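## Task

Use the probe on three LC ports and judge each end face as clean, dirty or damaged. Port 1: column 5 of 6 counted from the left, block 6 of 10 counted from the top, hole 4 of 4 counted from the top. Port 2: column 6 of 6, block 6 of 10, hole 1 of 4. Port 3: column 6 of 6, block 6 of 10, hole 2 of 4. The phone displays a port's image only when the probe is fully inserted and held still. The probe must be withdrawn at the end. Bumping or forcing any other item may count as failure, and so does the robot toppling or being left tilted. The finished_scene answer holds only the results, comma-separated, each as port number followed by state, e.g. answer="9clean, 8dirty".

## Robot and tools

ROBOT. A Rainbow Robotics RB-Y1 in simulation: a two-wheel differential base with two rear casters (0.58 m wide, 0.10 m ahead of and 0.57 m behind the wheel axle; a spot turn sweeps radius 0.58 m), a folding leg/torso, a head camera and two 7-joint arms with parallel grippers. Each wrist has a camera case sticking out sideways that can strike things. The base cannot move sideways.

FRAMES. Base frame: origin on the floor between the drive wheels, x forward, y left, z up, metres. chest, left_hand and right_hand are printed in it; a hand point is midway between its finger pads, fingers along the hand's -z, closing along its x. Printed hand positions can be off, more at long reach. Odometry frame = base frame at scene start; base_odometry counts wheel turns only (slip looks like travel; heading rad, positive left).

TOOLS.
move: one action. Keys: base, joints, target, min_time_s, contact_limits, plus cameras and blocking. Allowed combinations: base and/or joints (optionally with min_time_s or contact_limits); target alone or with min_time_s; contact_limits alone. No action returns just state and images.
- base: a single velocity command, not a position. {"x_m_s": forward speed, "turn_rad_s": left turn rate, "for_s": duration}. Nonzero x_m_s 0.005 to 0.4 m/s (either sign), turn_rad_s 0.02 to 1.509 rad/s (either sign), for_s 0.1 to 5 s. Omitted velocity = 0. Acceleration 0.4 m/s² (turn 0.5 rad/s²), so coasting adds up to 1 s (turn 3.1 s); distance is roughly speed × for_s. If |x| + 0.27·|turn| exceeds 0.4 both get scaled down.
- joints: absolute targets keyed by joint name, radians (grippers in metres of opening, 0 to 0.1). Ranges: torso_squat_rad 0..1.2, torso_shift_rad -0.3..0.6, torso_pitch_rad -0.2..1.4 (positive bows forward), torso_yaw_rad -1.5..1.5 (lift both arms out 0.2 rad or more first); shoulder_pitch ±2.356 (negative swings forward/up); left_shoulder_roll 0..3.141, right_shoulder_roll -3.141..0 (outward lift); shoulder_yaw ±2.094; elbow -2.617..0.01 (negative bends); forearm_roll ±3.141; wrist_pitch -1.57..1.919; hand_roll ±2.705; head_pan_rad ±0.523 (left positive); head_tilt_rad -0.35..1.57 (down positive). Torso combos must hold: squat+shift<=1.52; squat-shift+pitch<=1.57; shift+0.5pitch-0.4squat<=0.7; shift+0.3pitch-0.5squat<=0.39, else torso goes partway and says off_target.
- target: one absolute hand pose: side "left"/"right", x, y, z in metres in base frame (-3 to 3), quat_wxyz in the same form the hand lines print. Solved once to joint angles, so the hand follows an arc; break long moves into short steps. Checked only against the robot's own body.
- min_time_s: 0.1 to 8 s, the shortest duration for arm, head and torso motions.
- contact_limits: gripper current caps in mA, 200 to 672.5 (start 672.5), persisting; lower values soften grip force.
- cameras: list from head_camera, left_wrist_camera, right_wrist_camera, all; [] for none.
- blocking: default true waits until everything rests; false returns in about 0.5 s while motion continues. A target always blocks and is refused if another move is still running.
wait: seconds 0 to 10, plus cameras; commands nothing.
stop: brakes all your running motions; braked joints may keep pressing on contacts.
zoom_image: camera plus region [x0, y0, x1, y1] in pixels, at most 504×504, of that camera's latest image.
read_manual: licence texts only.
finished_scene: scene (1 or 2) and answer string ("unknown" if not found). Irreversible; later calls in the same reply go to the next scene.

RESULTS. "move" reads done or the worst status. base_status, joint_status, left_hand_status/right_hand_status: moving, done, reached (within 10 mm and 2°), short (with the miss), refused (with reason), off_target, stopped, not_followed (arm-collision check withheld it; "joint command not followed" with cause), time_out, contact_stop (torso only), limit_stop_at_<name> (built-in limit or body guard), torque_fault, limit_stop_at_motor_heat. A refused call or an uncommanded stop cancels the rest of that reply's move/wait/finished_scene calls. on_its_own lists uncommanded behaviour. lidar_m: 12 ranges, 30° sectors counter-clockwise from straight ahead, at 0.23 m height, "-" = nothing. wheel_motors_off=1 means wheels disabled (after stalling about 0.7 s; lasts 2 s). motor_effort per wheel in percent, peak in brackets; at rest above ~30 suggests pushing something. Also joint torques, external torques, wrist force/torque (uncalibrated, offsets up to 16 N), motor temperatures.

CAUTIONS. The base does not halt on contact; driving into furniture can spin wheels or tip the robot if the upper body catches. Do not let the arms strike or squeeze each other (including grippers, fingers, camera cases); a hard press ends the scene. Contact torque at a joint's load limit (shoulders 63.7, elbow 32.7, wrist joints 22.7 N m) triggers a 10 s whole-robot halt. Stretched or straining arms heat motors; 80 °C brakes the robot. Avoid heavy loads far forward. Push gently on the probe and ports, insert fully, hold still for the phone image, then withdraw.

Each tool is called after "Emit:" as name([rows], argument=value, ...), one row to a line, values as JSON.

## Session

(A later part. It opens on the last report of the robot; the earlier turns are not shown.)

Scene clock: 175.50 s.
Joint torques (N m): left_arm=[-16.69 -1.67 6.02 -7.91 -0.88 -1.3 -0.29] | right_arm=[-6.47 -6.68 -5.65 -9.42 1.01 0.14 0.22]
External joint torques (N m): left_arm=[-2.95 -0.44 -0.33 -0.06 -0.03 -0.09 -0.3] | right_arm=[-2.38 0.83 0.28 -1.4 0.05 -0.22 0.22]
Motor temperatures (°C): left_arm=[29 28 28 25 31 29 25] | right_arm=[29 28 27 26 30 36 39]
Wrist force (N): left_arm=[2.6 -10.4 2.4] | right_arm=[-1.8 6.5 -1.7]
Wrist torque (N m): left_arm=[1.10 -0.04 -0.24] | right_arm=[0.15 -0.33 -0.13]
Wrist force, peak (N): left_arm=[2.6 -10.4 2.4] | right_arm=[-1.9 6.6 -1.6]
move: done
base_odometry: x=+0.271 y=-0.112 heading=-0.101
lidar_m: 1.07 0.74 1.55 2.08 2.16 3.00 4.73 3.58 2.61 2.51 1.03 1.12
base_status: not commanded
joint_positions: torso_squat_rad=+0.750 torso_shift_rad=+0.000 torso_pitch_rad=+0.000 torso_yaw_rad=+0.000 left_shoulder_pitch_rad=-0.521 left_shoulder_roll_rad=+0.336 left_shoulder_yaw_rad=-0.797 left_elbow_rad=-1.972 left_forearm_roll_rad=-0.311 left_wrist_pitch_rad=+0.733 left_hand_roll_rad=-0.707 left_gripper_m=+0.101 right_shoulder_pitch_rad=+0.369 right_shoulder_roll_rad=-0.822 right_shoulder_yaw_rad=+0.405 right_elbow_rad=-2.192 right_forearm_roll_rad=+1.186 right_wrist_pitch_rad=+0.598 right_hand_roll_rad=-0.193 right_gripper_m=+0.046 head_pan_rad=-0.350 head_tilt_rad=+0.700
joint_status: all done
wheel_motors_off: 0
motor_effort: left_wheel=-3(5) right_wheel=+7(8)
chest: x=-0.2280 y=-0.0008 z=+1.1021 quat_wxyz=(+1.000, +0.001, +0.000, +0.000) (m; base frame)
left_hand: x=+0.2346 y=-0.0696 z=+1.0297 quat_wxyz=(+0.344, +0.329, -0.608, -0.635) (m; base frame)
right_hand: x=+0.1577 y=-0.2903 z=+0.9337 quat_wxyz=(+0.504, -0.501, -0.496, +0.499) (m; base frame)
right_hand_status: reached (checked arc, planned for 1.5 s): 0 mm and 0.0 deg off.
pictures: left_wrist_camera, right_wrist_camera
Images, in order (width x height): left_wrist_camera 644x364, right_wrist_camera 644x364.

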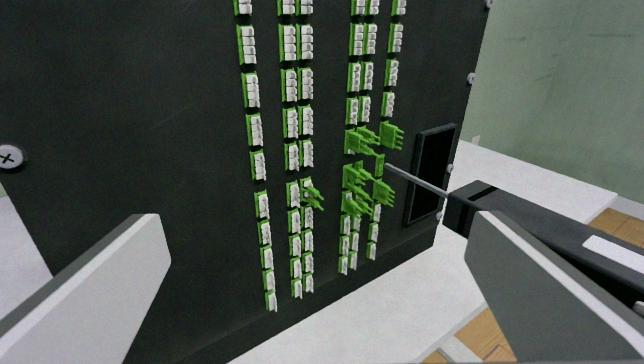

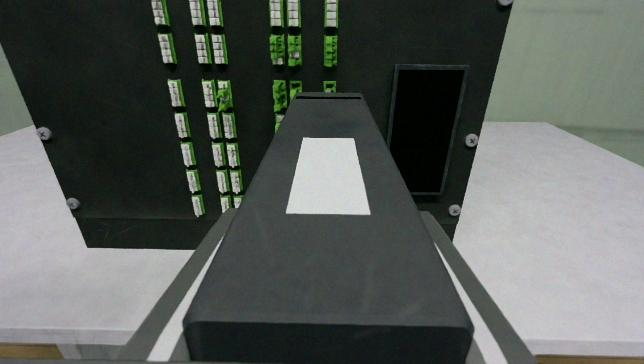

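Emit:
move(target={"side": "right", "x": 0.154, "y": -0.2902, "z": 0.9332, "quat_wxyz": [0.4996,-0.5057,-0.5004,0.4943]}, cameras=[])

Emit:
move(target={"side": "right", "x": 0.1615, "y": -0.2903, "z": 0.9332, "quat_wxyz": [0.4996,-0.5057,-0.5004,0.4943]}, min_time_s=1, cameras=["right_wrist_camera","left_wrist_camera"])

Emit:
zoom_image(camera="right_wrist_camera", region=[318, 72, 340, 94])

Emit:
zoom_image(camera="left_wrist_camera", region=[360, 145, 400, 185])

Scene clock: 202.30 s.
Joint torques (N m): left_arm=[-16.67 -1.93 6.56 -7.86 -0.93 -1.31 -0.43] | right_arm=[-5.05 -7.11 -6.16 -9.89 1.28 0.45 0.2]
External joint torques (N m): left_arm=[-2.93 -0.7 0.22 -0.01 -0.08 -0.1 -0.44] | right_arm=[-1.23 0.23 -0.39 -1.79 0.36 0.02 0.21]
Motor temperatures (°C): left_arm=[29 28 28 25 31 29 25] | right_arm=[29 28 27 26 30 36 38]
Wrist force (N): left_arm=[2.7 -9.1 2.2] | right_arm=[-1.7 6.2 -1.6]
Wrist torque (N m): left_arm=[0.89 -0.04 -0.23] | right_arm=[0.18 -0.31 -0.13]
Wrist force, peak (N): left_arm=[2.5 -10.8 3.0] | right_arm=[-0.1 8.1 -1.2]
move: done
base_odometry: x=+0.271 y=-0.112 heading=-0.101
lidar_m: 1.07 0.73 1.57 2.09 2.15 2.99 4.75 3.56 2.60 2.51 1.02 1.12
base_status: not commanded
joint_positions: torso_squat_rad=+0.750 torso_shift_rad=+0.000 torso_pitch_rad=+0.000 torso_yaw_rad=+0.000 left_shoulder_pitch_rad=-0.521 left_shoulder_roll_rad=+0.336 left_shoulder_yaw_rad=-0.797 left_elbow_rad=-1.972 left_forearm_roll_rad=-0.311 left_wrist_pitch_rad=+0.733 left_hand_roll_rad=-0.707 left_gripper_m=+0.101 right_shoulder_pitch_rad=+0.386 right_shoulder_roll_rad=-0.805 right_shoulder_yaw_rad=+0.402 right_elbow_rad=-2.185 right_forearm_roll_rad=+1.247 right_wrist_pitch_rad=+0.589 right_hand_roll_rad=-0.234 right_gripper_m=+0.046 head_pan_rad=-0.350 head_tilt_rad=+0.700
joint_status: all done
wheel_motors_off: 0
motor_effort: left_wheel=-3(5) right_wheel=+7(7)
chest: x=-0.2280 y=-0.0008 z=+1.1021 quat_wxyz=(+1.000, +0.001, +0.000, +0.000) (m; base frame)
left_hand: x=+0.2346 y=-0.0696 z=+1.0297 quat_wxyz=(+0.344, +0.329, -0.608, -0.635) (m; base frame)
right_hand: x=+0.1539 y=-0.2901 z=+0.9328 quat_wxyz=(+0.501, -0.505, -0.499, +0.495) (m; base frame)
right_hand_status: reached (checked arc, planned for 0.2 s): 0 mm and 0.3 deg off.
pictures: none
No camera images: "cameras" was empty.

Scene clock: 203.63 s.
Joint torques (N m): left_arm=[-16.73 -1.54 6.06 -7.89 -0.87 -1.2 -0.28] | right_arm=[-6.73 -6.47 -5.72 -9.43 0.97 0.29 0.31]
External joint torques (N m): left_arm=[-2.99 -0.31 -0.28 -0.04 -0.02 0.01 -0.29] | right_arm=[-2.51 0.94 0.16 -1.37 0.05 -0.14 0.32]
Motor temperatures (°C): left_arm=[29 28 28 25 31 29 25] | right_arm=[29 28 27 26 30 36 38]
Wrist force (N): left_arm=[2.5 -10.2 2.8] | right_arm=[-1.8 6.6 -1.4]
Wrist torque (N m): left_arm=[1.05 -0.06 -0.25] | right_arm=[0.14 -0.34 -0.14]
Wrist force, peak (N): left_arm=[2.7 -10.5 2.2] | right_arm=[-1.8 6.6 -1.6]
move: done
base_odometry: x=+0.271 y=-0.112 heading=-0.101
lidar_m: 1.08 0.73 1.55 2.08 2.16 2.99 4.74 3.56 2.61 2.51 1.03 1.12
base_status: not commanded
joint_positions: torso_squat_rad=+0.750 torso_shift_rad=+0.000 torso_pitch_rad=+0.000 torso_yaw_rad=+0.000 left_shoulder_pitch_rad=-0.521 left_shoulder_roll_rad=+0.336 left_shoulder_yaw_rad=-0.797 left_elbow_rad=-1.972 left_forearm_roll_rad=-0.311 left_wrist_pitch_rad=+0.733 left_hand_roll_rad=-0.707 left_gripper_m=+0.101 right_shoulder_pitch_rad=+0.360 right_shoulder_roll_rad=-0.800 right_shoulder_yaw_rad=+0.402 right_elbow_rad=-2.165 right_forearm_roll_rad=+1.235 right_wrist_pitch_rad=+0.585 right_hand_roll_rad=-0.230 right_gripper_m=+0.046 head_pan_rad=-0.350 head_tilt_rad=+0.700
joint_status: all done
wheel_motors_off: 0
motor_effort: left_wheel=-2(5) right_wheel=+7(7)
chest: x=-0.2280 y=-0.0008 z=+1.1021 quat_wxyz=(+1.000, +0.001, +0.000, +0.000) (m; base frame)
left_hand: x=+0.2346 y=-0.0696 z=+1.0297 quat_wxyz=(+0.344, +0.329, -0.608, -0.635) (m; base frame)
right_hand: x=+0.1611 y=-0.2904 z=+0.9331 quat_wxyz=(+0.500, -0.506, -0.500, +0.494) (m; base frame)
right_hand_status: reached (checked arc, planned for 1.0 s): 0 mm and 0.0 deg off.
pictures: left_wrist_camera, right_wrist_camera
Images, in order (width x height): left_wrist_camera 644x364, right_wrist_camera 644x364.

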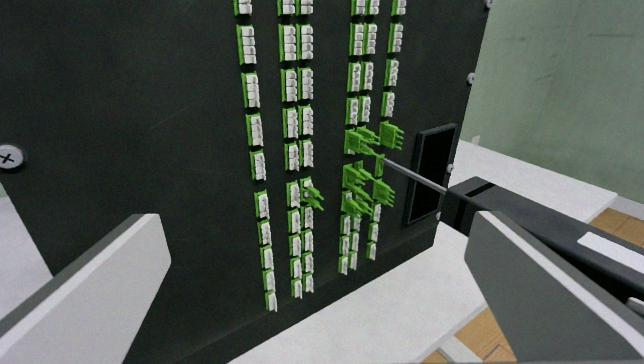

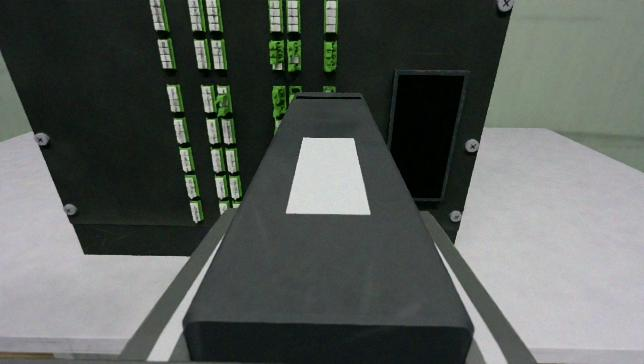

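Scaled by 22.909 from the camera's 644x364 image, which has a finer 1265x715 frame.

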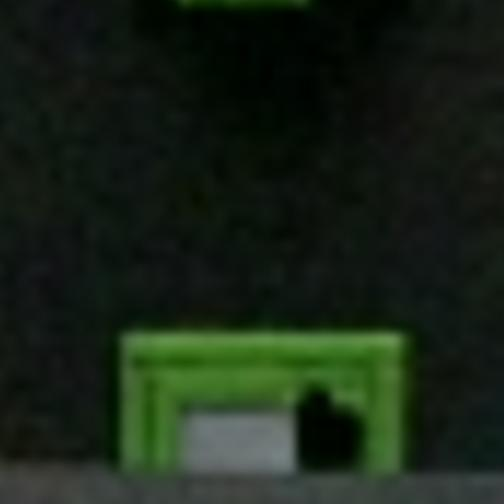

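Scaled by 12.600 from the camera's 644x364 image, which has a finer 1265x715 frame.

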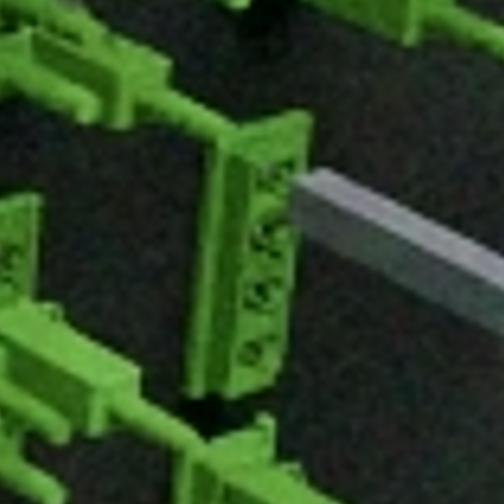

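Emit:
move(target={"side": "right", "x": 0.158, "y": -0.2901, "z": 0.9328, "quat_wxyz": [0.4996,-0.5057,-0.5004,0.4943]}, cameras=[])

Emit:
move(target={"side": "right", "x": 0.1635, "y": -0.2902, "z": 0.9328, "quat_wxyz": [0.4996,-0.5057,-0.5004,0.4943]}, min_time_s=1, cameras=["right_wrist_camera"])

Emit:
zoom_image(camera="right_wrist_camera", region=[318, 72, 340, 94])

Emit:
move(target={"side": "right", "x": 0.1655, "y": -0.2903, "z": 0.9328, "quat_wxyz": [0.4996,-0.5057,-0.5004,0.4943]}, min_time_s=1.5, cameras=["right_wrist_camera"])

Emit:
zoom_image(camera="right_wrist_camera", region=[318, 72, 340, 94])

Scene clock: 213.97 s.
Joint torques (N m): left_arm=[-16.6 -1.44 6.29 -7.91 -0.9 -1.2 -0.4] | right_arm=[-5.53 -6.74 -5.77 -10.26 1.32 0.53 0.24]
External joint torques (N m): left_arm=[-2.86 -0.22 -0.06 -0.06 -0.05 0.01 -0.41] | right_arm=[-1.49 0.62 0.05 -2.17 0.41 0.09 0.24]
Motor temperatures (°C): left_arm=[29 28 28 25 31 29 25] | right_arm=[29 28 27 26 30 36 38]
Wrist force (N): left_arm=[2.4 -10.0 2.4] | right_arm=[-1.7 6.2 -1.4]
Wrist torque (N m): left_arm=[1.01 -0.12 -0.24] | right_arm=[0.16 -0.31 -0.13]
Wrist force, peak (N): left_arm=[3.3 -10.5 2.1] | right_arm=[-2.4 8.5 -0.9]
move: done
base_odometry: x=+0.271 y=-0.112 heading=-0.101
lidar_m: 1.07 0.74 1.56 2.08 2.16 2.98 4.74 3.56 2.61 2.51 1.02 1.13
base_status: not commanded
joint_positions: torso_squat_rad=+0.750 torso_shift_rad=+0.000 torso_pitch_rad=+0.000 torso_yaw_rad=+0.000 left_shoulder_pitch_rad=-0.521 left_shoulder_roll_rad=+0.336 left_shoulder_yaw_rad=-0.797 left_elbow_rad=-1.972 left_forearm_roll_rad=-0.311 left_wrist_pitch_rad=+0.733 left_hand_roll_rad=-0.707 left_gripper_m=+0.101 right_shoulder_pitch_rad=+0.371 right_shoulder_roll_rad=-0.800 right_shoulder_yaw_rad=+0.402 right_elbow_rad=-2.171 right_forearm_roll_rad=+1.248 right_wrist_pitch_rad=+0.585 right_hand_roll_rad=-0.237 right_gripper_m=+0.046 head_pan_rad=-0.350 head_tilt_rad=+0.700
joint_status: all done
wheel_motors_off: 0
motor_effort: left_wheel=-2(4) right_wheel=+7(8)
chest: x=-0.2280 y=-0.0008 z=+1.1021 quat_wxyz=(+1.000, +0.001, +0.000, +0.000) (m; base frame)
left_hand: x=+0.2346 y=-0.0696 z=+1.0297 quat_wxyz=(+0.344, +0.329, -0.608, -0.635) (m; base frame)
right_hand: x=+0.1579 y=-0.2902 z=+0.9325 quat_wxyz=(+0.500, -0.506, -0.500, +0.494) (m; base frame)
right_hand_status: reached (checked arc, planned for 0.1 s): 0 mm and 0.1 deg off.
pictures: none
No camera images: "cameras" was empty.

Scene clock: 215.30 s.
Joint torques (N m): left_arm=[-16.6 -1.37 6.43 -7.75 -1 -1.27 -0.42] | right_arm=[-6.85 -6.68 -5.47 -9.43 0.89 0.27 0.27]
External joint torques (N m): left_arm=[-2.86 -0.15 0.09 0.1 -0.15 -0.06 -0.43] | right_arm=[-2.51 0.74 0.44 -1.37 -0.02 -0.15 0.28]
Motor temperatures (°C): left_arm=[29 28 28 25 31 29 25] | right_arm=[29 28 27 26 30 36 38]
Wrist force (N): left_arm=[2.4 -10.2 2.0] | right_arm=[-1.5 6.3 -1.4]
Wrist torque (N m): left_arm=[1.03 -0.06 -0.22] | right_arm=[0.17 -0.31 -0.12]
Wrist force, peak (N): left_arm=[3.5 -10.3 2.9] | right_arm=[-1.6 6.7 -1.5]
move: done
base_odometry: x=+0.271 y=-0.112 heading=-0.101
lidar_m: 1.08 0.74 1.55 2.08 2.17 3.01 4.74 3.58 2.59 2.51 1.02 1.11
base_status: not commanded
joint_positions: torso_squat_rad=+0.750 torso_shift_rad=+0.000 torso_pitch_rad=+0.000 torso_yaw_rad=+0.000 left_shoulder_pitch_rad=-0.521 left_shoulder_roll_rad=+0.336 left_shoulder_yaw_rad=-0.797 left_elbow_rad=-1.972 left_forearm_roll_rad=-0.311 left_wrist_pitch_rad=+0.733 left_hand_roll_rad=-0.707 left_gripper_m=+0.101 right_shoulder_pitch_rad=+0.352 right_shoulder_roll_rad=-0.798 right_shoulder_yaw_rad=+0.403 right_elbow_rad=-2.159 right_forearm_roll_rad=+1.232 right_wrist_pitch_rad=+0.583 right_hand_roll_rad=-0.228 right_gripper_m=+0.046 head_pan_rad=-0.350 head_tilt_rad=+0.700
joint_status: all done
wheel_motors_off: 0
motor_effort: left_wheel=-4(5) right_wheel=+8(8)
chest: x=-0.2280 y=-0.0008 z=+1.1021 quat_wxyz=(+1.000, +0.001, +0.000, +0.000) (m; base frame)
left_hand: x=+0.2346 y=-0.0696 z=+1.0297 quat_wxyz=(+0.344, +0.329, -0.608, -0.635) (m; base frame)
right_hand: x=+0.1632 y=-0.2903 z=+0.9326 quat_wxyz=(+0.500, -0.506, -0.500, +0.494) (m; base frame)
right_hand_status: reached (checked arc, planned for 1.0 s): 0 mm and 0.0 deg off.
pictures: right_wrist_camera
Images, in order (width x height): right_wrist_camera 644x364.

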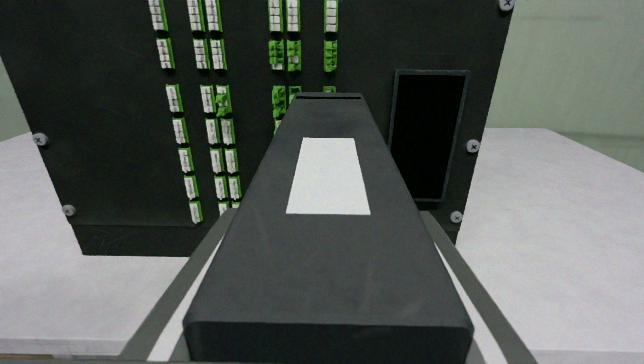

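Scaled by 22.909 from the camera's 644x364 image, which has a finer 1265x715 frame.

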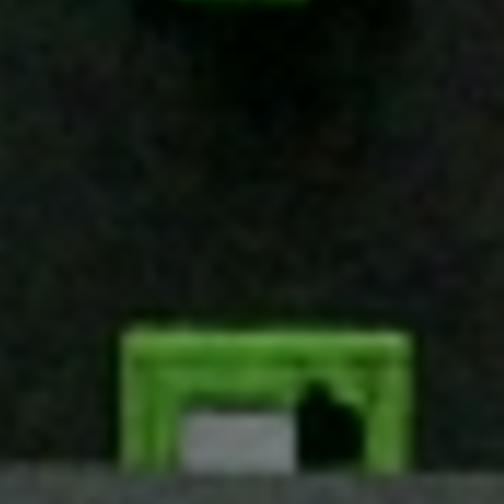

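Scene clock: 217.13 s.
Joint torques (N m): left_arm=[-16.14 -1.71 6.28 -7.91 -0.94 -1.1 -0.32] | right_arm=[-6.66 -6.65 -5.81 -8.8 0.79 0.61 0.23]
External joint torques (N m): left_arm=[-2.41 -0.49 -0.07 -0.06 -0.09 0.11 -0.33] | right_arm=[-2.2 0.79 0.13 -0.75 -0.13 0.19 0.24]
Motor temperatures (°C): left_arm=[29 28 28 25 31 29 25] | right_arm=[29 28 27 26 30 36 38]
Wrist force (N): left_arm=[1.7 -9.9 2.3] | right_arm=[-1.1 6.1 -0.7]
Wrist torque (N m): left_arm=[1.01 -0.17 -0.23] | right_arm=[0.06 -0.53 -0.14]
Wrist force, peak (N): left_arm=[2.4 -10.3 2.4] | right_arm=[-2.0 6.5 -1.7]
move: done
base_odometry: x=+0.271 y=-0.112 heading=-0.101
lidar_m: 1.07 0.74 1.56 2.07 2.18 2.98 4.73 3.57 2.60 2.51 1.02 1.12
base_status: not commanded
joint_positions: torso_squat_rad=+0.750 torso_shift_rad=+0.000 torso_pitch_rad=+0.000 torso_yaw_rad=+0.000 left_shoulder_pitch_rad=-0.521 left_shoulder_roll_rad=+0.336 left_shoulder_yaw_rad=-0.797 left_elbow_rad=-1.972 left_forearm_roll_rad=-0.311 left_wrist_pitch_rad=+0.733 left_hand_roll_rad=-0.707 left_gripper_m=+0.101 right_shoulder_pitch_rad=+0.344 right_shoulder_roll_rad=-0.797 right_shoulder_yaw_rad=+0.404 right_elbow_rad=-2.153 right_forearm_roll_rad=+1.225 right_wrist_pitch_rad=+0.582 right_hand_roll_rad=-0.224 right_gripper_m=+0.046 head_pan_rad=-0.350 head_tilt_rad=+0.700
joint_status: all done
wheel_motors_off: 0
motor_effort: left_wheel=-1(5) right_wheel=+7(8)
chest: x=-0.2280 y=-0.0008 z=+1.1021 quat_wxyz=(+1.000, +0.001, +0.000, +0.000) (m; base frame)
left_hand: x=+0.2346 y=-0.0696 z=+1.0297 quat_wxyz=(+0.344, +0.329, -0.608, -0.635) (m; base frame)
right_hand: x=+0.1653 y=-0.2904 z=+0.9326 quat_wxyz=(+0.500, -0.506, -0.500, +0.494) (m; base frame)
right_hand_status: reached (checked arc, planned for 1.5 s): 0 mm and 0.0 deg off.
pictures: right_wrist_camera
Images, in order (width x height): right_wrist_camera 644x364.

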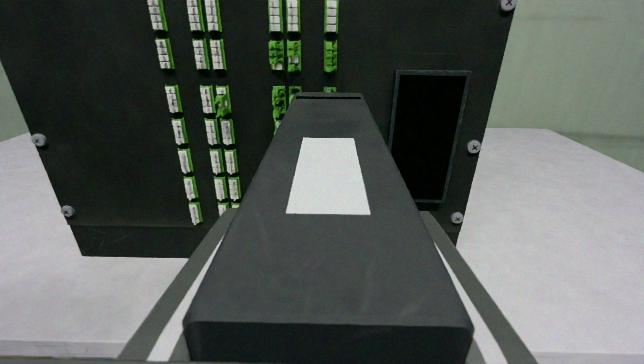

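Scaled by 22.909 from the camera's 644x364 image, which has a finer 1265x715 frame.

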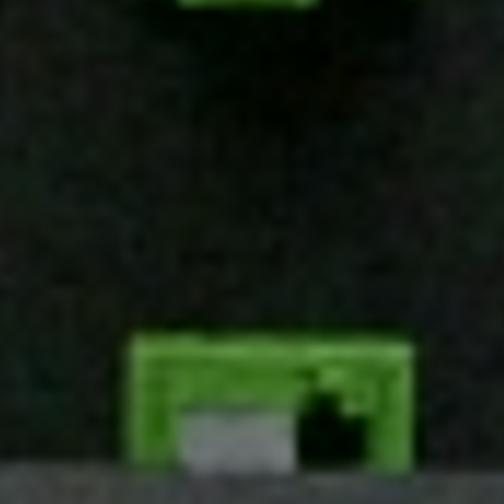

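Emit:
move(target={"side": "right", "x": 0.1695, "y": -0.2902, "z": 0.9328, "quat_wxyz": [0.4996,-0.5057,-0.5004,0.4943]}, min_time_s=1.5, cameras=[])

Emit:
move(target={"side": "right", "x": 0.1735, "y": -0.2902, "z": 0.9330, "quat_wxyz": [0.4996,-0.5057,-0.5004,0.4943]}, min_time_s=1.5, cameras=[])

Emit:
move(target={"side": "right", "x": 0.1765, "y": -0.2902, "z": 0.9333, "quat_wxyz": [0.4996,-0.5057,-0.5004,0.4943]}, min_time_s=1.5, cameras=["right_wrist_camera"])

Scene clock: 227.23 s.
Joint torques (N m): left_arm=[-16.32 -1.3 6.11 -7.76 -0.68 -1.13 -0.38] | right_arm=[-6.91 -6.86 -5.89 -8.92 0.81 0.46 0.24]
External joint torques (N m): left_arm=[-2.58 -0.07 -0.23 0.09 0.17 0.08 -0.39] | right_arm=[-2.22 0.62 0.12 -0.89 -0.11 0.06 0.24]
Motor temperatures (°C): left_arm=[29 28 28 25 31 29 25] | right_arm=[29 28 27 26 30 36 38]
Wrist force (N): left_arm=[2.2 -9.9 2.1] | right_arm=[-1.0 5.8 -0.6]
Wrist torque (N m): left_arm=[1.00 -0.10 -0.25] | right_arm=[0.10 -0.46 -0.13]
Wrist force, peak (N): left_arm=[2.7 -10.4 2.3] | right_arm=[-1.4 7.1 -0.9]
move: done
base_odometry: x=+0.271 y=-0.112 heading=-0.101
lidar_m: 1.07 0.74 1.54 2.09 2.17 2.98 4.73 3.58 2.60 2.51 1.03 1.13
base_status: not commanded
joint_positions: torso_squat_rad=+0.750 torso_shift_rad=+0.000 torso_pitch_rad=+0.000 torso_yaw_rad=+0.000 left_shoulder_pitch_rad=-0.521 left_shoulder_roll_rad=+0.336 left_shoulder_yaw_rad=-0.797 left_elbow_rad=-1.972 left_forearm_roll_rad=-0.311 left_wrist_pitch_rad=+0.733 left_hand_roll_rad=-0.707 left_gripper_m=+0.101 right_shoulder_pitch_rad=+0.329 right_shoulder_roll_rad=-0.795 right_shoulder_yaw_rad=+0.405 right_elbow_rad=-2.144 right_forearm_roll_rad=+1.213 right_wrist_pitch_rad=+0.581 right_hand_roll_rad=-0.217 right_gripper_m=+0.046 head_pan_rad=-0.350 head_tilt_rad=+0.700
joint_status: all done
wheel_motors_off: 0
motor_effort: left_wheel=-4(5) right_wheel=+7(8)
chest: x=-0.2280 y=-0.0008 z=+1.1021 quat_wxyz=(+1.000, +0.001, +0.000, +0.000) (m; base frame)
left_hand: x=+0.2346 y=-0.0696 z=+1.0297 quat_wxyz=(+0.344, +0.329, -0.608, -0.635) (m; base frame)
right_hand: x=+0.1693 y=-0.2903 z=+0.9326 quat_wxyz=(+0.500, -0.506, -0.500, +0.494) (m; base frame)
right_hand_status: reached (checked arc, planned for 1.5 s): 0 mm and 0.0 deg off.
pictures: none
No camera images: "cameras" was empty.

Scene clock: 229.07 s.
Joint torques (N m): left_arm=[-16.41 -1.42 6.43 -7.96 -0.95 -1.26 -0.54] | right_arm=[-7.26 -6.8 -6.1 -8.93 0.8 0.54 0.26]
External joint torques (N m): left_arm=[-2.67 -0.2 0.09 -0.11 -0.1 -0.05 -0.55] | right_arm=[-2.34 0.72 -0.03 -0.92 -0.12 0.15 0.27]
Motor temperatures (°C): left_arm=[29 28 28 25 31 29 25] | right_arm=[29 28 27 26 30 36 38]
Wrist force (N): left_arm=[2.9 -10.1 2.3] | right_arm=[-1.0 5.9 -0.9]
Wrist torque (N m): left_arm=[1.02 0.00 -0.22] | right_arm=[0.17 -0.50 -0.12]
Wrist force, peak (N): left_arm=[2.4 -10.6 1.7] | right_arm=[-1.2 7.0 -1.0]
move: done
base_odometry: x=+0.271 y=-0.112 heading=-0.101
lidar_m: 1.06 0.73 1.56 2.08 2.17 2.99 4.74 3.57 2.60 2.50 1.02 1.12
base_status: not commanded
joint_positions: torso_squat_rad=+0.750 torso_shift_rad=+0.000 torso_pitch_rad=+0.000 torso_yaw_rad=+0.000 left_shoulder_pitch_rad=-0.521 left_shoulder_roll_rad=+0.336 left_shoulder_yaw_rad=-0.797 left_elbow_rad=-1.972 left_forearm_roll_rad=-0.311 left_wrist_pitch_rad=+0.733 left_hand_roll_rad=-0.707 left_gripper_m=+0.101 right_shoulder_pitch_rad=+0.314 right_shoulder_roll_rad=-0.794 right_shoulder_yaw_rad=+0.406 right_elbow_rad=-2.135 right_forearm_roll_rad=+1.200 right_wrist_pitch_rad=+0.581 right_hand_roll_rad=-0.209 right_gripper_m=+0.046 head_pan_rad=-0.350 head_tilt_rad=+0.700
joint_status: all done
wheel_motors_off: 0
motor_effort: left_wheel=-2(4) right_wheel=+7(7)
chest: x=-0.2280 y=-0.0008 z=+1.1021 quat_wxyz=(+1.000, +0.001, +0.000, +0.000) (m; base frame)
left_hand: x=+0.2346 y=-0.0696 z=+1.0297 quat_wxyz=(+0.344, +0.329, -0.608, -0.635) (m; base frame)
right_hand: x=+0.1733 y=-0.2903 z=+0.9328 quat_wxyz=(+0.500, -0.506, -0.500, +0.494) (m; base frame)
right_hand_status: reached (checked arc, planned for 1.5 s): 0 mm and 0.0 deg off.
pictures: none
No camera images: "cameras" was empty.

Scene clock: 230.90 s.
Joint torques (N m): left_arm=[-16.6 -1.97 6.05 -7.93 -0.88 -1.35 -0.29] | right_arm=[-7.59 -6.63 -6.33 -8.98 0.93 0.62 0.2]
External joint torques (N m): left_arm=[-2.86 -0.74 -0.3 -0.08 -0.03 -0.14 -0.3] | right_arm=[-2.5 0.93 -0.2 -0.99 0 0.25 0.21]
Motor temperatures (°C): left_arm=[29 28 28 25 31 29 25] | right_arm=[29 28 27 26 30 36 38]
Wrist force (N): left_arm=[2.7 -10.7 2.5] | right_arm=[-0.5 6.3 -1.0]
Wrist torque (N m): left_arm=[1.09 -0.03 -0.26] | right_arm=[0.23 -0.48 -0.10]
Wrist force, peak (N): left_arm=[2.7 -10.7 2.5] | right_arm=[-1.2 7.3 -0.6]
move: done
base_odometry: x=+0.271 y=-0.112 heading=-0.101
lidar_m: 1.07 0.75 1.55 2.09 2.16 2.98 4.74 3.57 2.61 2.51 1.04 1.10
base_status: not commanded
joint_positions: torso_squat_rad=+0.750 torso_shift_rad=+0.000 torso_pitch_rad=+0.000 torso_yaw_rad=+0.000 left_shoulder_pitch_rad=-0.521 left_shoulder_roll_rad=+0.336 left_shoulder_yaw_rad=-0.797 left_elbow_rad=-1.972 left_forearm_roll_rad=-0.311 left_wrist_pitch_rad=+0.733 left_hand_roll_rad=-0.707 left_gripper_m=+0.101 right_shoulder_pitch_rad=+0.302 right_shoulder_roll_rad=-0.794 right_shoulder_yaw_rad=+0.407 right_elbow_rad=-2.128 right_forearm_roll_rad=+1.190 right_wrist_pitch_rad=+0.580 right_hand_roll_rad=-0.202 right_gripper_m=+0.046 head_pan_rad=-0.350 head_tilt_rad=+0.700
joint_status: all done
wheel_motors_off: 0
motor_effort: left_wheel=-3(4) right_wheel=+7(8)
chest: x=-0.2280 y=-0.0008 z=+1.1021 quat_wxyz=(+1.000, +0.001, +0.000, +0.000) (m; base frame)
left_hand: x=+0.2346 y=-0.0696 z=+1.0297 quat_wxyz=(+0.344, +0.329, -0.608, -0.635) (m; base frame)
right_hand: x=+0.1763 y=-0.2903 z=+0.9330 quat_wxyz=(+0.500, -0.506, -0.500, +0.494) (m; base frame)
right_hand_status: reached (checked arc, planned for 1.5 s): 0 mm and 0.0 deg off.
pictures: right_wrist_camera
Images, in order (width x height): right_wrist_camera 644x364.

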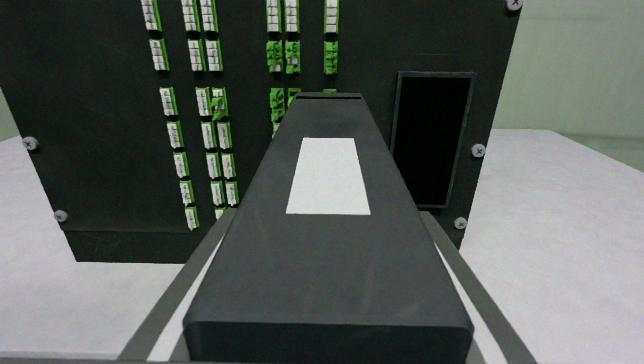

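Emit:
move(target={"side": "right", "x": 0.1788, "y": -0.2902, "z": 0.9335, "quat_wxyz": [0.4996,-0.5057,-0.5004,0.4943]}, min_time_s=1.5, cameras=["head_camera","right_wrist_camera"])

Emit:
zoom_image(camera="right_wrist_camera", region=[390, 110, 470, 190])

Scene clock: 236.33 s.
Joint torques (N m): left_arm=[-16.54 -1.67 6.13 -7.89 -0.9 -1.33 -0.41] | right_arm=[-10.58 -6.81 -7.62 -8.33 0.73 0.57 0.27]
External joint torques (N m): left_arm=[-2.8 -0.45 -0.22 -0.04 -0.05 -0.12 -0.42] | right_arm=[-5.36 0.77 -1.46 -0.35 -0.2 0.21 0.28]
Motor temperatures (°C): left_arm=[29 28 28 25 31 29 25] | right_arm=[29 28 27 26 30 36 38]
Wrist force (N): left_arm=[2.0 -9.8 2.4] | right_arm=[-0.7 5.6 10.9]
Wrist torque (N m): left_arm=[1.05 -0.10 -0.26] | right_arm=[0.01 -0.51 -0.11]
Wrist force, peak (N): left_arm=[3.0 -10.6 2.4] | right_arm=[-0.7 5.6 11.2]
move: done
base_odometry: x=+0.271 y=-0.112 heading=-0.101
lidar_m: 1.07 0.74 1.56 2.08 2.18 2.99 4.75 3.56 2.61 2.51 1.03 1.11
base_status: not commanded
joint_positions: torso_squat_rad=+0.750 torso_shift_rad=+0.000 torso_pitch_rad=+0.000 torso_yaw_rad=+0.000 left_shoulder_pitch_rad=-0.521 left_shoulder_roll_rad=+0.336 left_shoulder_yaw_rad=-0.797 left_elbow_rad=-1.972 left_forearm_roll_rad=-0.311 left_wrist_pitch_rad=+0.733 left_hand_roll_rad=-0.707 left_gripper_m=+0.101 right_shoulder_pitch_rad=+0.294 right_shoulder_roll_rad=-0.793 right_shoulder_yaw_rad=+0.408 right_elbow_rad=-2.123 right_forearm_roll_rad=+1.182 right_wrist_pitch_rad=+0.580 right_hand_roll_rad=-0.198 right_gripper_m=+0.046 head_pan_rad=-0.350 head_tilt_rad=+0.700
joint_status: all done
wheel_motors_off: 0
motor_effort: left_wheel=-3(4) right_wheel=+7(7)
chest: x=-0.2280 y=-0.0008 z=+1.1021 quat_wxyz=(+1.000, +0.001, +0.000, +0.000) (m; base frame)
left_hand: x=+0.2345 y=-0.0696 z=+1.0297 quat_wxyz=(+0.344, +0.329, -0.608, -0.635) (m; base frame)
right_hand: x=+0.1783 y=-0.2902 z=+0.9330 quat_wxyz=(+0.500, -0.505, -0.500, +0.495) (m; base frame)
right_hand_status: reached (checked arc, planned for 1.5 s): 1 mm and 0.1 deg off.
pictures: head_camera, right_wrist_camera
Images, in order (width x height): head_camera 896x504, right_wrist_camera 644x364.

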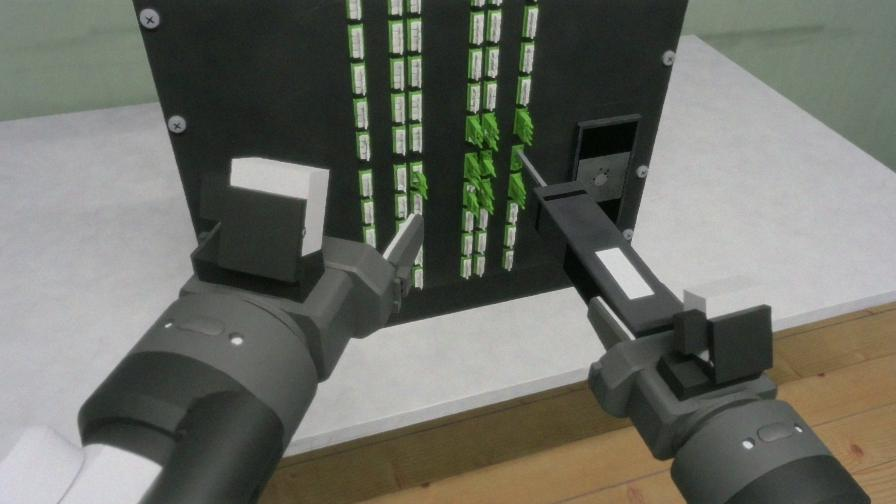

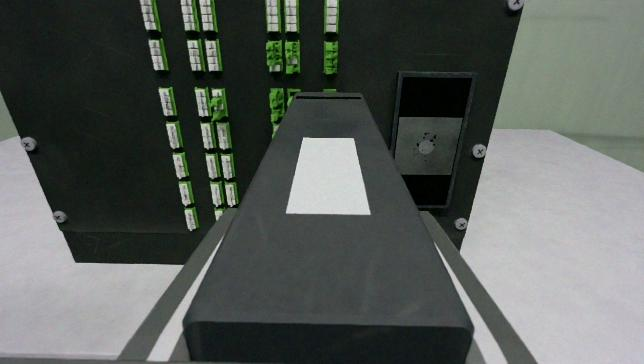

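Scaled by 6.300 from the camera's 644x364 image, which has a finer 1265x715 frame.

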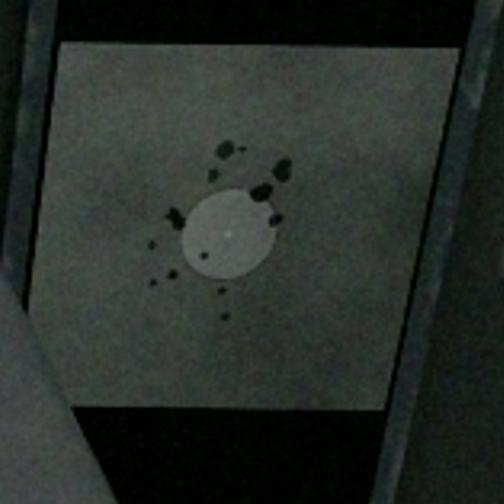

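Emit:
move(target={"side":"right","x":0.155,"y":-0.2901,"z":0.9330,"quat_wxyz":[0.4996,-0.5057,-0.5004,0.4943]}, min_time_s=2.5, cameras=["right_wrist_camera"])

Emit:
move(target={"side":"right","x":0.148,"y":-0.2902,"z":0.9266,"quat_wxyz":[0.4996,-0.5057,-0.5004,0.4943]}, min_time_s=2, cameras=["right_wrist_camera"])

Emit:
zoom_image(camera="right_wrist_camera", region=[270, 120, 390, 230])

Emit:
move(target={"side":"right","x":0.1632,"y":-0.2902,"z":0.9266,"quat_wxyz":[0.4996,-0.5057,-0.5004,0.4943]}, min_time_s=2.5, cameras=["right_wrist_camera"])

Emit:
zoom_image(camera="right_wrist_camera", region=[318, 72, 340, 94])

Scene clock: 256.07 s.
Joint torques (N m): left_arm=[-16.68 -1.78 6.11 -7.98 -0.89 -1.35 -0.3] | right_arm=[-4.15 -8.34 -7.36 -10.83 1.69 0.97 -0.15]
External joint torques (N m): left_arm=[-2.94 -0.55 -0.24 -0.13 -0.04 -0.14 -0.31] | right_arm=[-0.28 -1.01 -1.59 -2.73 0.78 0.52 -0.14]
Motor temperatures (°C): left_arm=[29 28 28 25 31 29 25] | right_arm=[29 28 27 26 30 36 38]
Wrist force (N): left_arm=[2.8 -10.0 2.0] | right_arm=[-1.9 6.3 -1.7]
Wrist torque (N m): left_arm=[1.04 -0.06 -0.25] | right_arm=[0.17 -0.34 -0.13]
Wrist force, peak (N): left_arm=[2.8 -10.3 3.0] | right_arm=[-0.8 5.6 11.2]
move: done
base_odometry: x=+0.271 y=-0.112 heading=-0.101
lidar_m: 1.07 0.74 1.53 2.08 2.17 2.98 4.74 3.57 2.61 2.50 1.04 1.11
base_status: not commanded
joint_positions: torso_squat_rad=+0.750 torso_shift_rad=+0.000 torso_pitch_rad=+0.000 torso_yaw_rad=+0.000 left_shoulder_pitch_rad=-0.521 left_shoulder_roll_rad=+0.336 left_shoulder_yaw_rad=-0.797 left_elbow_rad=-1.972 left_forearm_roll_rad=-0.311 left_wrist_pitch_rad=+0.733 left_hand_roll_rad=-0.707 left_gripper_m=+0.101 right_shoulder_pitch_rad=+0.382 right_shoulder_roll_rad=-0.802 right_shoulder_yaw_rad=+0.402 right_elbow_rad=-2.179 right_forearm_roll_rad=+1.256 right_wrist_pitch_rad=+0.586 right_hand_roll_rad=-0.242 right_gripper_m=+0.046 head_pan_rad=-0.350 head_tilt_rad=+0.700
joint_status: all done
wheel_motors_off: 0
motor_effort: left_wheel=-4(5) right_wheel=+7(8)
chest: x=-0.2280 y=-0.0008 z=+1.1021 quat_wxyz=(+1.000, +0.001, +0.000, +0.000) (m; base frame)
left_hand: x=+0.2346 y=-0.0696 z=+1.0297 quat_wxyz=(+0.344, +0.329, -0.608, -0.635) (m; base frame)
right_hand: x=+0.1550 y=-0.2900 z=+0.9326 quat_wxyz=(+0.500, -0.505, -0.500, +0.495) (m; base frame)
right_hand_status: reached (checked arc, planned for 2.5 s): 0 mm and 0.1 deg off.
pictures: right_wrist_camera
Images, in order (width x height): right_wrist_camera 644x364.

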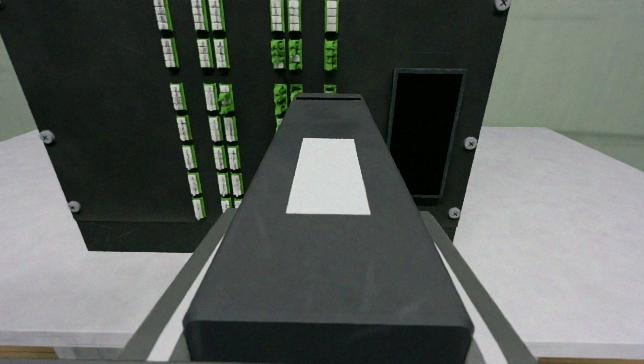

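Scene clock: 258.40 s.
Joint torques (N m): left_arm=[-16.58 -1.98 6.39 -7.83 -1 -1.28 -0.45] | right_arm=[-3.78 -6.41 -4.99 -9.55 1.73 0.37 -0.13]
External joint torques (N m): left_arm=[-2.84 -0.75 0.05 0.02 -0.15 -0.07 -0.46] | right_arm=[-0.31 0.78 0.61 -1.38 0.83 -0.14 -0.12]
Motor temperatures (°C): left_arm=[29 28 28 25 31 29 25] | right_arm=[29 28 27 26 30 36 38]
Wrist force (N): left_arm=[2.4 -9.9 2.2] | right_arm=[-1.5 6.5 -1.6]
Wrist torque (N m): left_arm=[0.99 -0.06 -0.22] | right_arm=[0.10 -0.27 -0.09]
Wrist force, peak (N): left_arm=[2.8 -10.3 3.1] | right_arm=[-1.7 6.5 -2.0]
move: done
base_odometry: x=+0.271 y=-0.112 heading=-0.101
lidar_m: 1.07 0.74 1.56 2.08 2.15 2.99 4.73 3.57 2.60 2.51 1.01 1.12
base_status: not commanded
joint_positions: torso_squat_rad=+0.750 torso_shift_rad=+0.000 torso_pitch_rad=+0.000 torso_yaw_rad=+0.000 left_shoulder_pitch_rad=-0.521 left_shoulder_roll_rad=+0.336 left_shoulder_yaw_rad=-0.797 left_elbow_rad=-1.972 left_forearm_roll_rad=-0.311 left_wrist_pitch_rad=+0.733 left_hand_roll_rad=-0.707 left_gripper_m=+0.101 right_shoulder_pitch_rad=+0.408 right_shoulder_roll_rad=-0.793 right_shoulder_yaw_rad=+0.405 right_elbow_rad=-2.173 right_forearm_roll_rad=+1.309 right_wrist_pitch_rad=+0.581 right_hand_roll_rad=-0.280 right_gripper_m=+0.046 head_pan_rad=-0.350 head_tilt_rad=+0.700
joint_status: all done
wheel_motors_off: 0
motor_effort: left_wheel=+0(5) right_wheel=+7(8)
chest: x=-0.2280 y=-0.0008 z=+1.1021 quat_wxyz=(+1.000, +0.001, +0.000, +0.000) (m; base frame)
left_hand: x=+0.2346 y=-0.0696 z=+1.0297 quat_wxyz=(+0.344, +0.329, -0.608, -0.635) (m; base frame)
right_hand: x=+0.1481 y=-0.2901 z=+0.9265 quat_wxyz=(+0.500, -0.505, -0.499, +0.495) (m; base frame)
right_hand_status: reached (checked arc, planned for 2.0 s): 0 mm and 0.2 deg off.
pictures: right_wrist_camera
Images, in order (width x height): right_wrist_camera 644x364.

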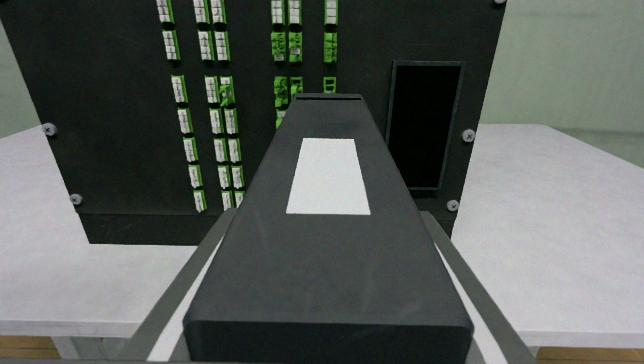

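Scaled by 4.200 from the camera's 644x364 image, which has a finer 1265x715 frame.

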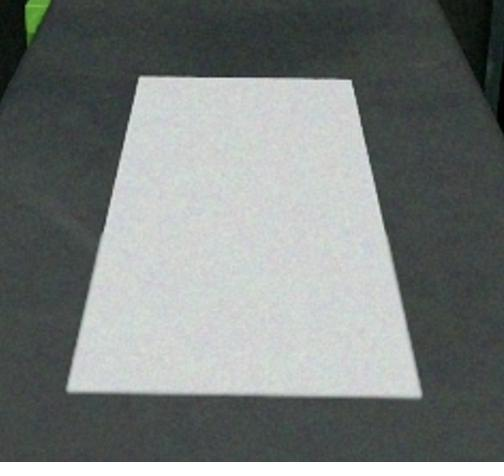

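Scene clock: 261.23 s.
Joint torques (N m): left_arm=[-16.69 -1.68 6.01 -7.82 -0.94 -1.27 -0.43] | right_arm=[-6.62 -6.62 -5.48 -9.55 0.81 0.34 0.26]
External joint torques (N m): left_arm=[-2.96 -0.45 -0.34 0.03 -0.09 -0.06 -0.44] | right_arm=[-2.32 0.7 0.35 -1.44 -0.08 -0.13 0.26]
Motor temperatures (°C): left_arm=[29 28 28 25 31 29 25] | right_arm=[29 28 27 26 30 36 38]
Wrist force (N): left_arm=[2.6 -10.3 3.0] | right_arm=[-1.5 6.3 -1.7]
Wrist torque (N m): left_arm=[1.07 -0.08 -0.26] | right_arm=[0.16 -0.29 -0.12]
Wrist force, peak (N): left_arm=[2.5 -10.7 2.5] | right_arm=[-1.9 6.6 -1.6]
move: done
base_odometry: x=+0.271 y=-0.112 heading=-0.101
lidar_m: 1.07 0.74 1.55 2.08 2.16 2.99 4.74 3.56 2.61 2.51 1.01 1.12
base_status: not commanded
joint_positions: torso_squat_rad=+0.750 torso_shift_rad=+0.000 torso_pitch_rad=+0.000 torso_yaw_rad=+0.000 left_shoulder_pitch_rad=-0.521 left_shoulder_roll_rad=+0.336 left_shoulder_yaw_rad=-0.797 left_elbow_rad=-1.972 left_forearm_roll_rad=-0.311 left_wrist_pitch_rad=+0.733 left_hand_roll_rad=-0.707 left_gripper_m=+0.101 right_shoulder_pitch_rad=+0.353 right_shoulder_roll_rad=-0.783 right_shoulder_yaw_rad=+0.406 right_elbow_rad=-2.135 right_forearm_roll_rad=+1.270 right_wrist_pitch_rad=+0.573 right_hand_roll_rad=-0.256 right_gripper_m=+0.046 head_pan_rad=-0.350 head_tilt_rad=+0.700
joint_status: all done
wheel_motors_off: 0
motor_effort: left_wheel=-1(5) right_wheel=+7(8)
chest: x=-0.2280 y=-0.0008 z=+1.1021 quat_wxyz=(+1.000, +0.001, +0.000, +0.000) (m; base frame)
left_hand: x=+0.2346 y=-0.0696 z=+1.0297 quat_wxyz=(+0.344, +0.329, -0.608, -0.635) (m; base frame)
right_hand: x=+0.1630 y=-0.2904 z=+0.9263 quat_wxyz=(+0.500, -0.506, -0.500, +0.494) (m; base frame)
right_hand_status: reached (checked arc, planned for 2.5 s): 0 mm and 0.0 deg off.
pictures: right_wrist_camera
Images, in order (width x height): right_wrist_camera 644x364.

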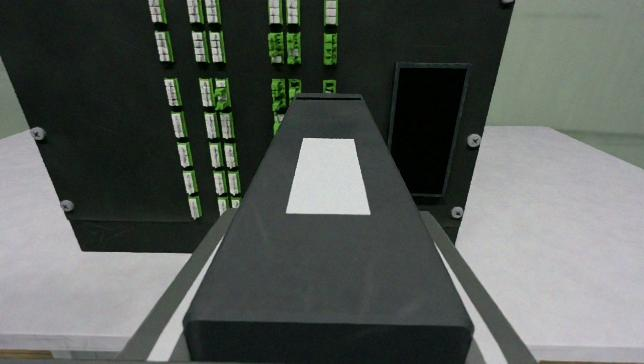

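Scaled by 22.909 from the camera's 644x364 image, which has a finer 1265x715 frame.

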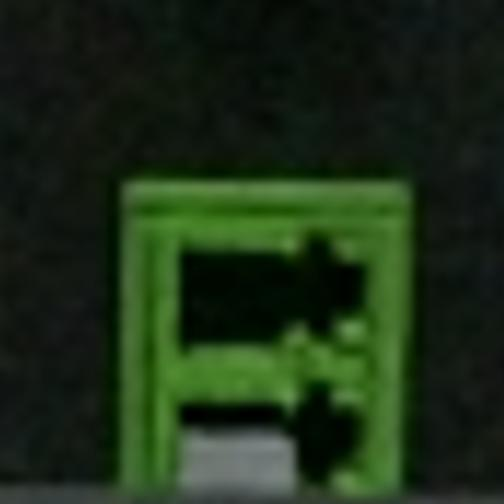

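Emit:
move(target={"side":"right","x":0.156,"y":-0.2902,"z":0.9272,"quat_wxyz":[0.4996,-0.5057,-0.5004,0.4943]}, min_time_s=2, cameras=[])

Emit:
move(target={"side":"right","x":0.1635,"y":-0.2902,"z":0.9274,"quat_wxyz":[0.4996,-0.5057,-0.5004,0.4943]}, min_time_s=1, cameras=["right_wrist_camera"])

Emit:
zoom_image(camera="right_wrist_camera", region=[318, 72, 340, 94])

Scene clock: 271.60 s.
Joint torques (N m): left_arm=[-16.26 -2 6.43 -7.73 -0.81 -1.25 -0.45] | right_arm=[-4.35 -8.25 -7.51 -10.8 1.71 1.08 -0.16]
External joint torques (N m): left_arm=[-2.53 -0.77 0.08 0.12 0.04 -0.04 -0.46] | right_arm=[-0.44 -0.99 -1.79 -2.66 0.81 0.59 -0.15]
Motor temperatures (°C): left_arm=[29 28 28 25 31 29 25] | right_arm=[29 28 27 26 30 36 38]
Wrist force (N): left_arm=[2.4 -10.3 2.3] | right_arm=[-1.6 6.3 -1.5]
Wrist torque (N m): left_arm=[1.07 -0.10 -0.22] | right_arm=[0.13 -0.28 -0.10]
Wrist force, peak (N): left_arm=[2.9 -10.5 2.2] | right_arm=[-1.9 6.7 -1.5]
move: done
base_odometry: x=+0.271 y=-0.112 heading=-0.101
lidar_m: 1.07 0.74 1.55 2.09 2.17 3.01 4.74 3.57 2.60 2.50 1.01 1.11
base_status: not commanded
joint_positions: torso_squat_rad=+0.750 torso_shift_rad=+0.000 torso_pitch_rad=+0.000 torso_yaw_rad=+0.000 left_shoulder_pitch_rad=-0.521 left_shoulder_roll_rad=+0.336 left_shoulder_yaw_rad=-0.797 left_elbow_rad=-1.972 left_forearm_roll_rad=-0.311 left_wrist_pitch_rad=+0.733 left_hand_roll_rad=-0.707 left_gripper_m=+0.101 right_shoulder_pitch_rad=+0.378 right_shoulder_roll_rad=-0.787 right_shoulder_yaw_rad=+0.405 right_elbow_rad=-2.154 right_forearm_roll_rad=+1.287 right_wrist_pitch_rad=+0.576 right_hand_roll_rad=-0.266 right_gripper_m=+0.046 head_pan_rad=-0.350 head_tilt_rad=+0.700
joint_status: all done
wheel_motors_off: 0
motor_effort: left_wheel=-1(5) right_wheel=+7(8)
chest: x=-0.2280 y=-0.0008 z=+1.1021 quat_wxyz=(+1.000, +0.001, +0.000, +0.000) (m; base frame)
left_hand: x=+0.2346 y=-0.0696 z=+1.0297 quat_wxyz=(+0.344, +0.329, -0.608, -0.635) (m; base frame)
right_hand: x=+0.1562 y=-0.2900 z=+0.9268 quat_wxyz=(+0.500, -0.505, -0.500, +0.494) (m; base frame)
right_hand_status: reached (checked arc, planned for 2.0 s): 0 mm and 0.1 deg off.
pictures: none
No camera images: "cameras" was empty.

Scene clock: 272.93 s.
Joint torques (N m): left_arm=[-16.62 -1.81 6.74 -7.99 -0.92 -1.22 -0.43] | right_arm=[-6.68 -6.58 -5.42 -9.5 0.86 0.33 0.28]
External joint torques (N m): left_arm=[-2.89 -0.58 0.4 -0.14 -0.07 -0.01 -0.44] | right_arm=[-2.38 0.75 0.42 -1.4 -0.03 -0.14 0.29]
Motor temperatures (°C): left_arm=[29 28 28 25 31 29 25] | right_arm=[29 28 27 26 30 36 38]
Wrist force (N): left_arm=[2.1 -9.9 2.7] | right_arm=[-1.7 6.4 -1.5]
Wrist torque (N m): left_arm=[1.00 -0.13 -0.25] | right_arm=[0.13 -0.32 -0.12]
Wrist force, peak (N): left_arm=[2.7 -10.6 2.7] | right_arm=[-1.6 6.7 -1.6]
move: done
base_odometry: x=+0.271 y=-0.112 heading=-0.101
lidar_m: 1.06 0.73 1.55 2.08 2.17 2.98 4.74 3.57 2.61 2.51 1.02 1.12
base_status: not commanded
joint_positions: torso_squat_rad=+0.750 torso_shift_rad=+0.000 torso_pitch_rad=+0.000 torso_yaw_rad=+0.000 left_shoulder_pitch_rad=-0.521 left_shoulder_roll_rad=+0.336 left_shoulder_yaw_rad=-0.797 left_elbow_rad=-1.972 left_forearm_roll_rad=-0.311 left_wrist_pitch_rad=+0.733 left_hand_roll_rad=-0.707 left_gripper_m=+0.101 right_shoulder_pitch_rad=+0.353 right_shoulder_roll_rad=-0.785 right_shoulder_yaw_rad=+0.405 right_elbow_rad=-2.138 right_forearm_roll_rad=+1.265 right_wrist_pitch_rad=+0.573 right_hand_roll_rad=-0.253 right_gripper_m=+0.046 head_pan_rad=-0.350 head_tilt_rad=+0.700
joint_status: all done
wheel_motors_off: 0
motor_effort: left_wheel=+0(5) right_wheel=+7(8)
chest: x=-0.2280 y=-0.0008 z=+1.1021 quat_wxyz=(+1.000, +0.001, +0.000, +0.000) (m; base frame)
left_hand: x=+0.2346 y=-0.0696 z=+1.0297 quat_wxyz=(+0.344, +0.329, -0.608, -0.635) (m; base frame)
right_hand: x=+0.1631 y=-0.2903 z=+0.9273 quat_wxyz=(+0.500, -0.506, -0.500, +0.494) (m; base frame)
right_hand_status: reached (checked arc, planned for 1.0 s): 0 mm and 0.0 deg off.
pictures: right_wrist_camera
Images, in order (width x height): right_wrist_camera 644x364.

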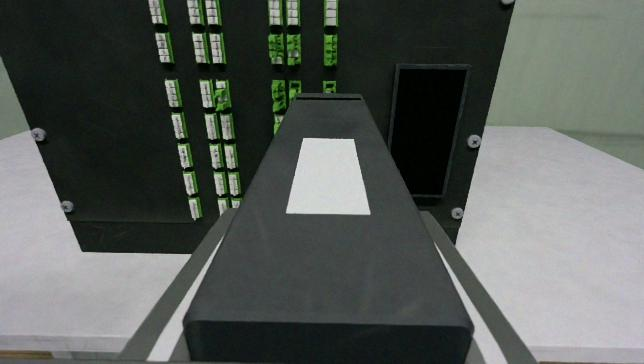

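Scaled by 22.909 from the camera's 644x364 image, which has a finer 1265x715 frame.

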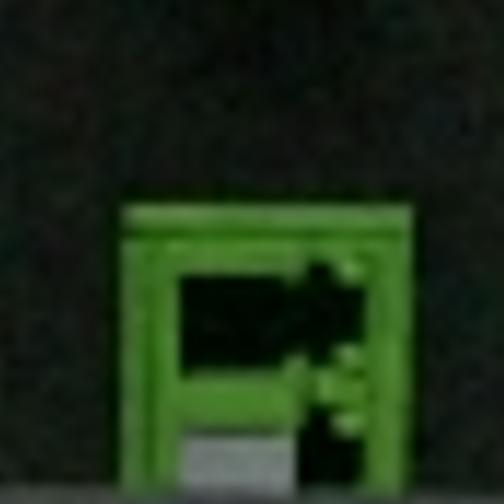

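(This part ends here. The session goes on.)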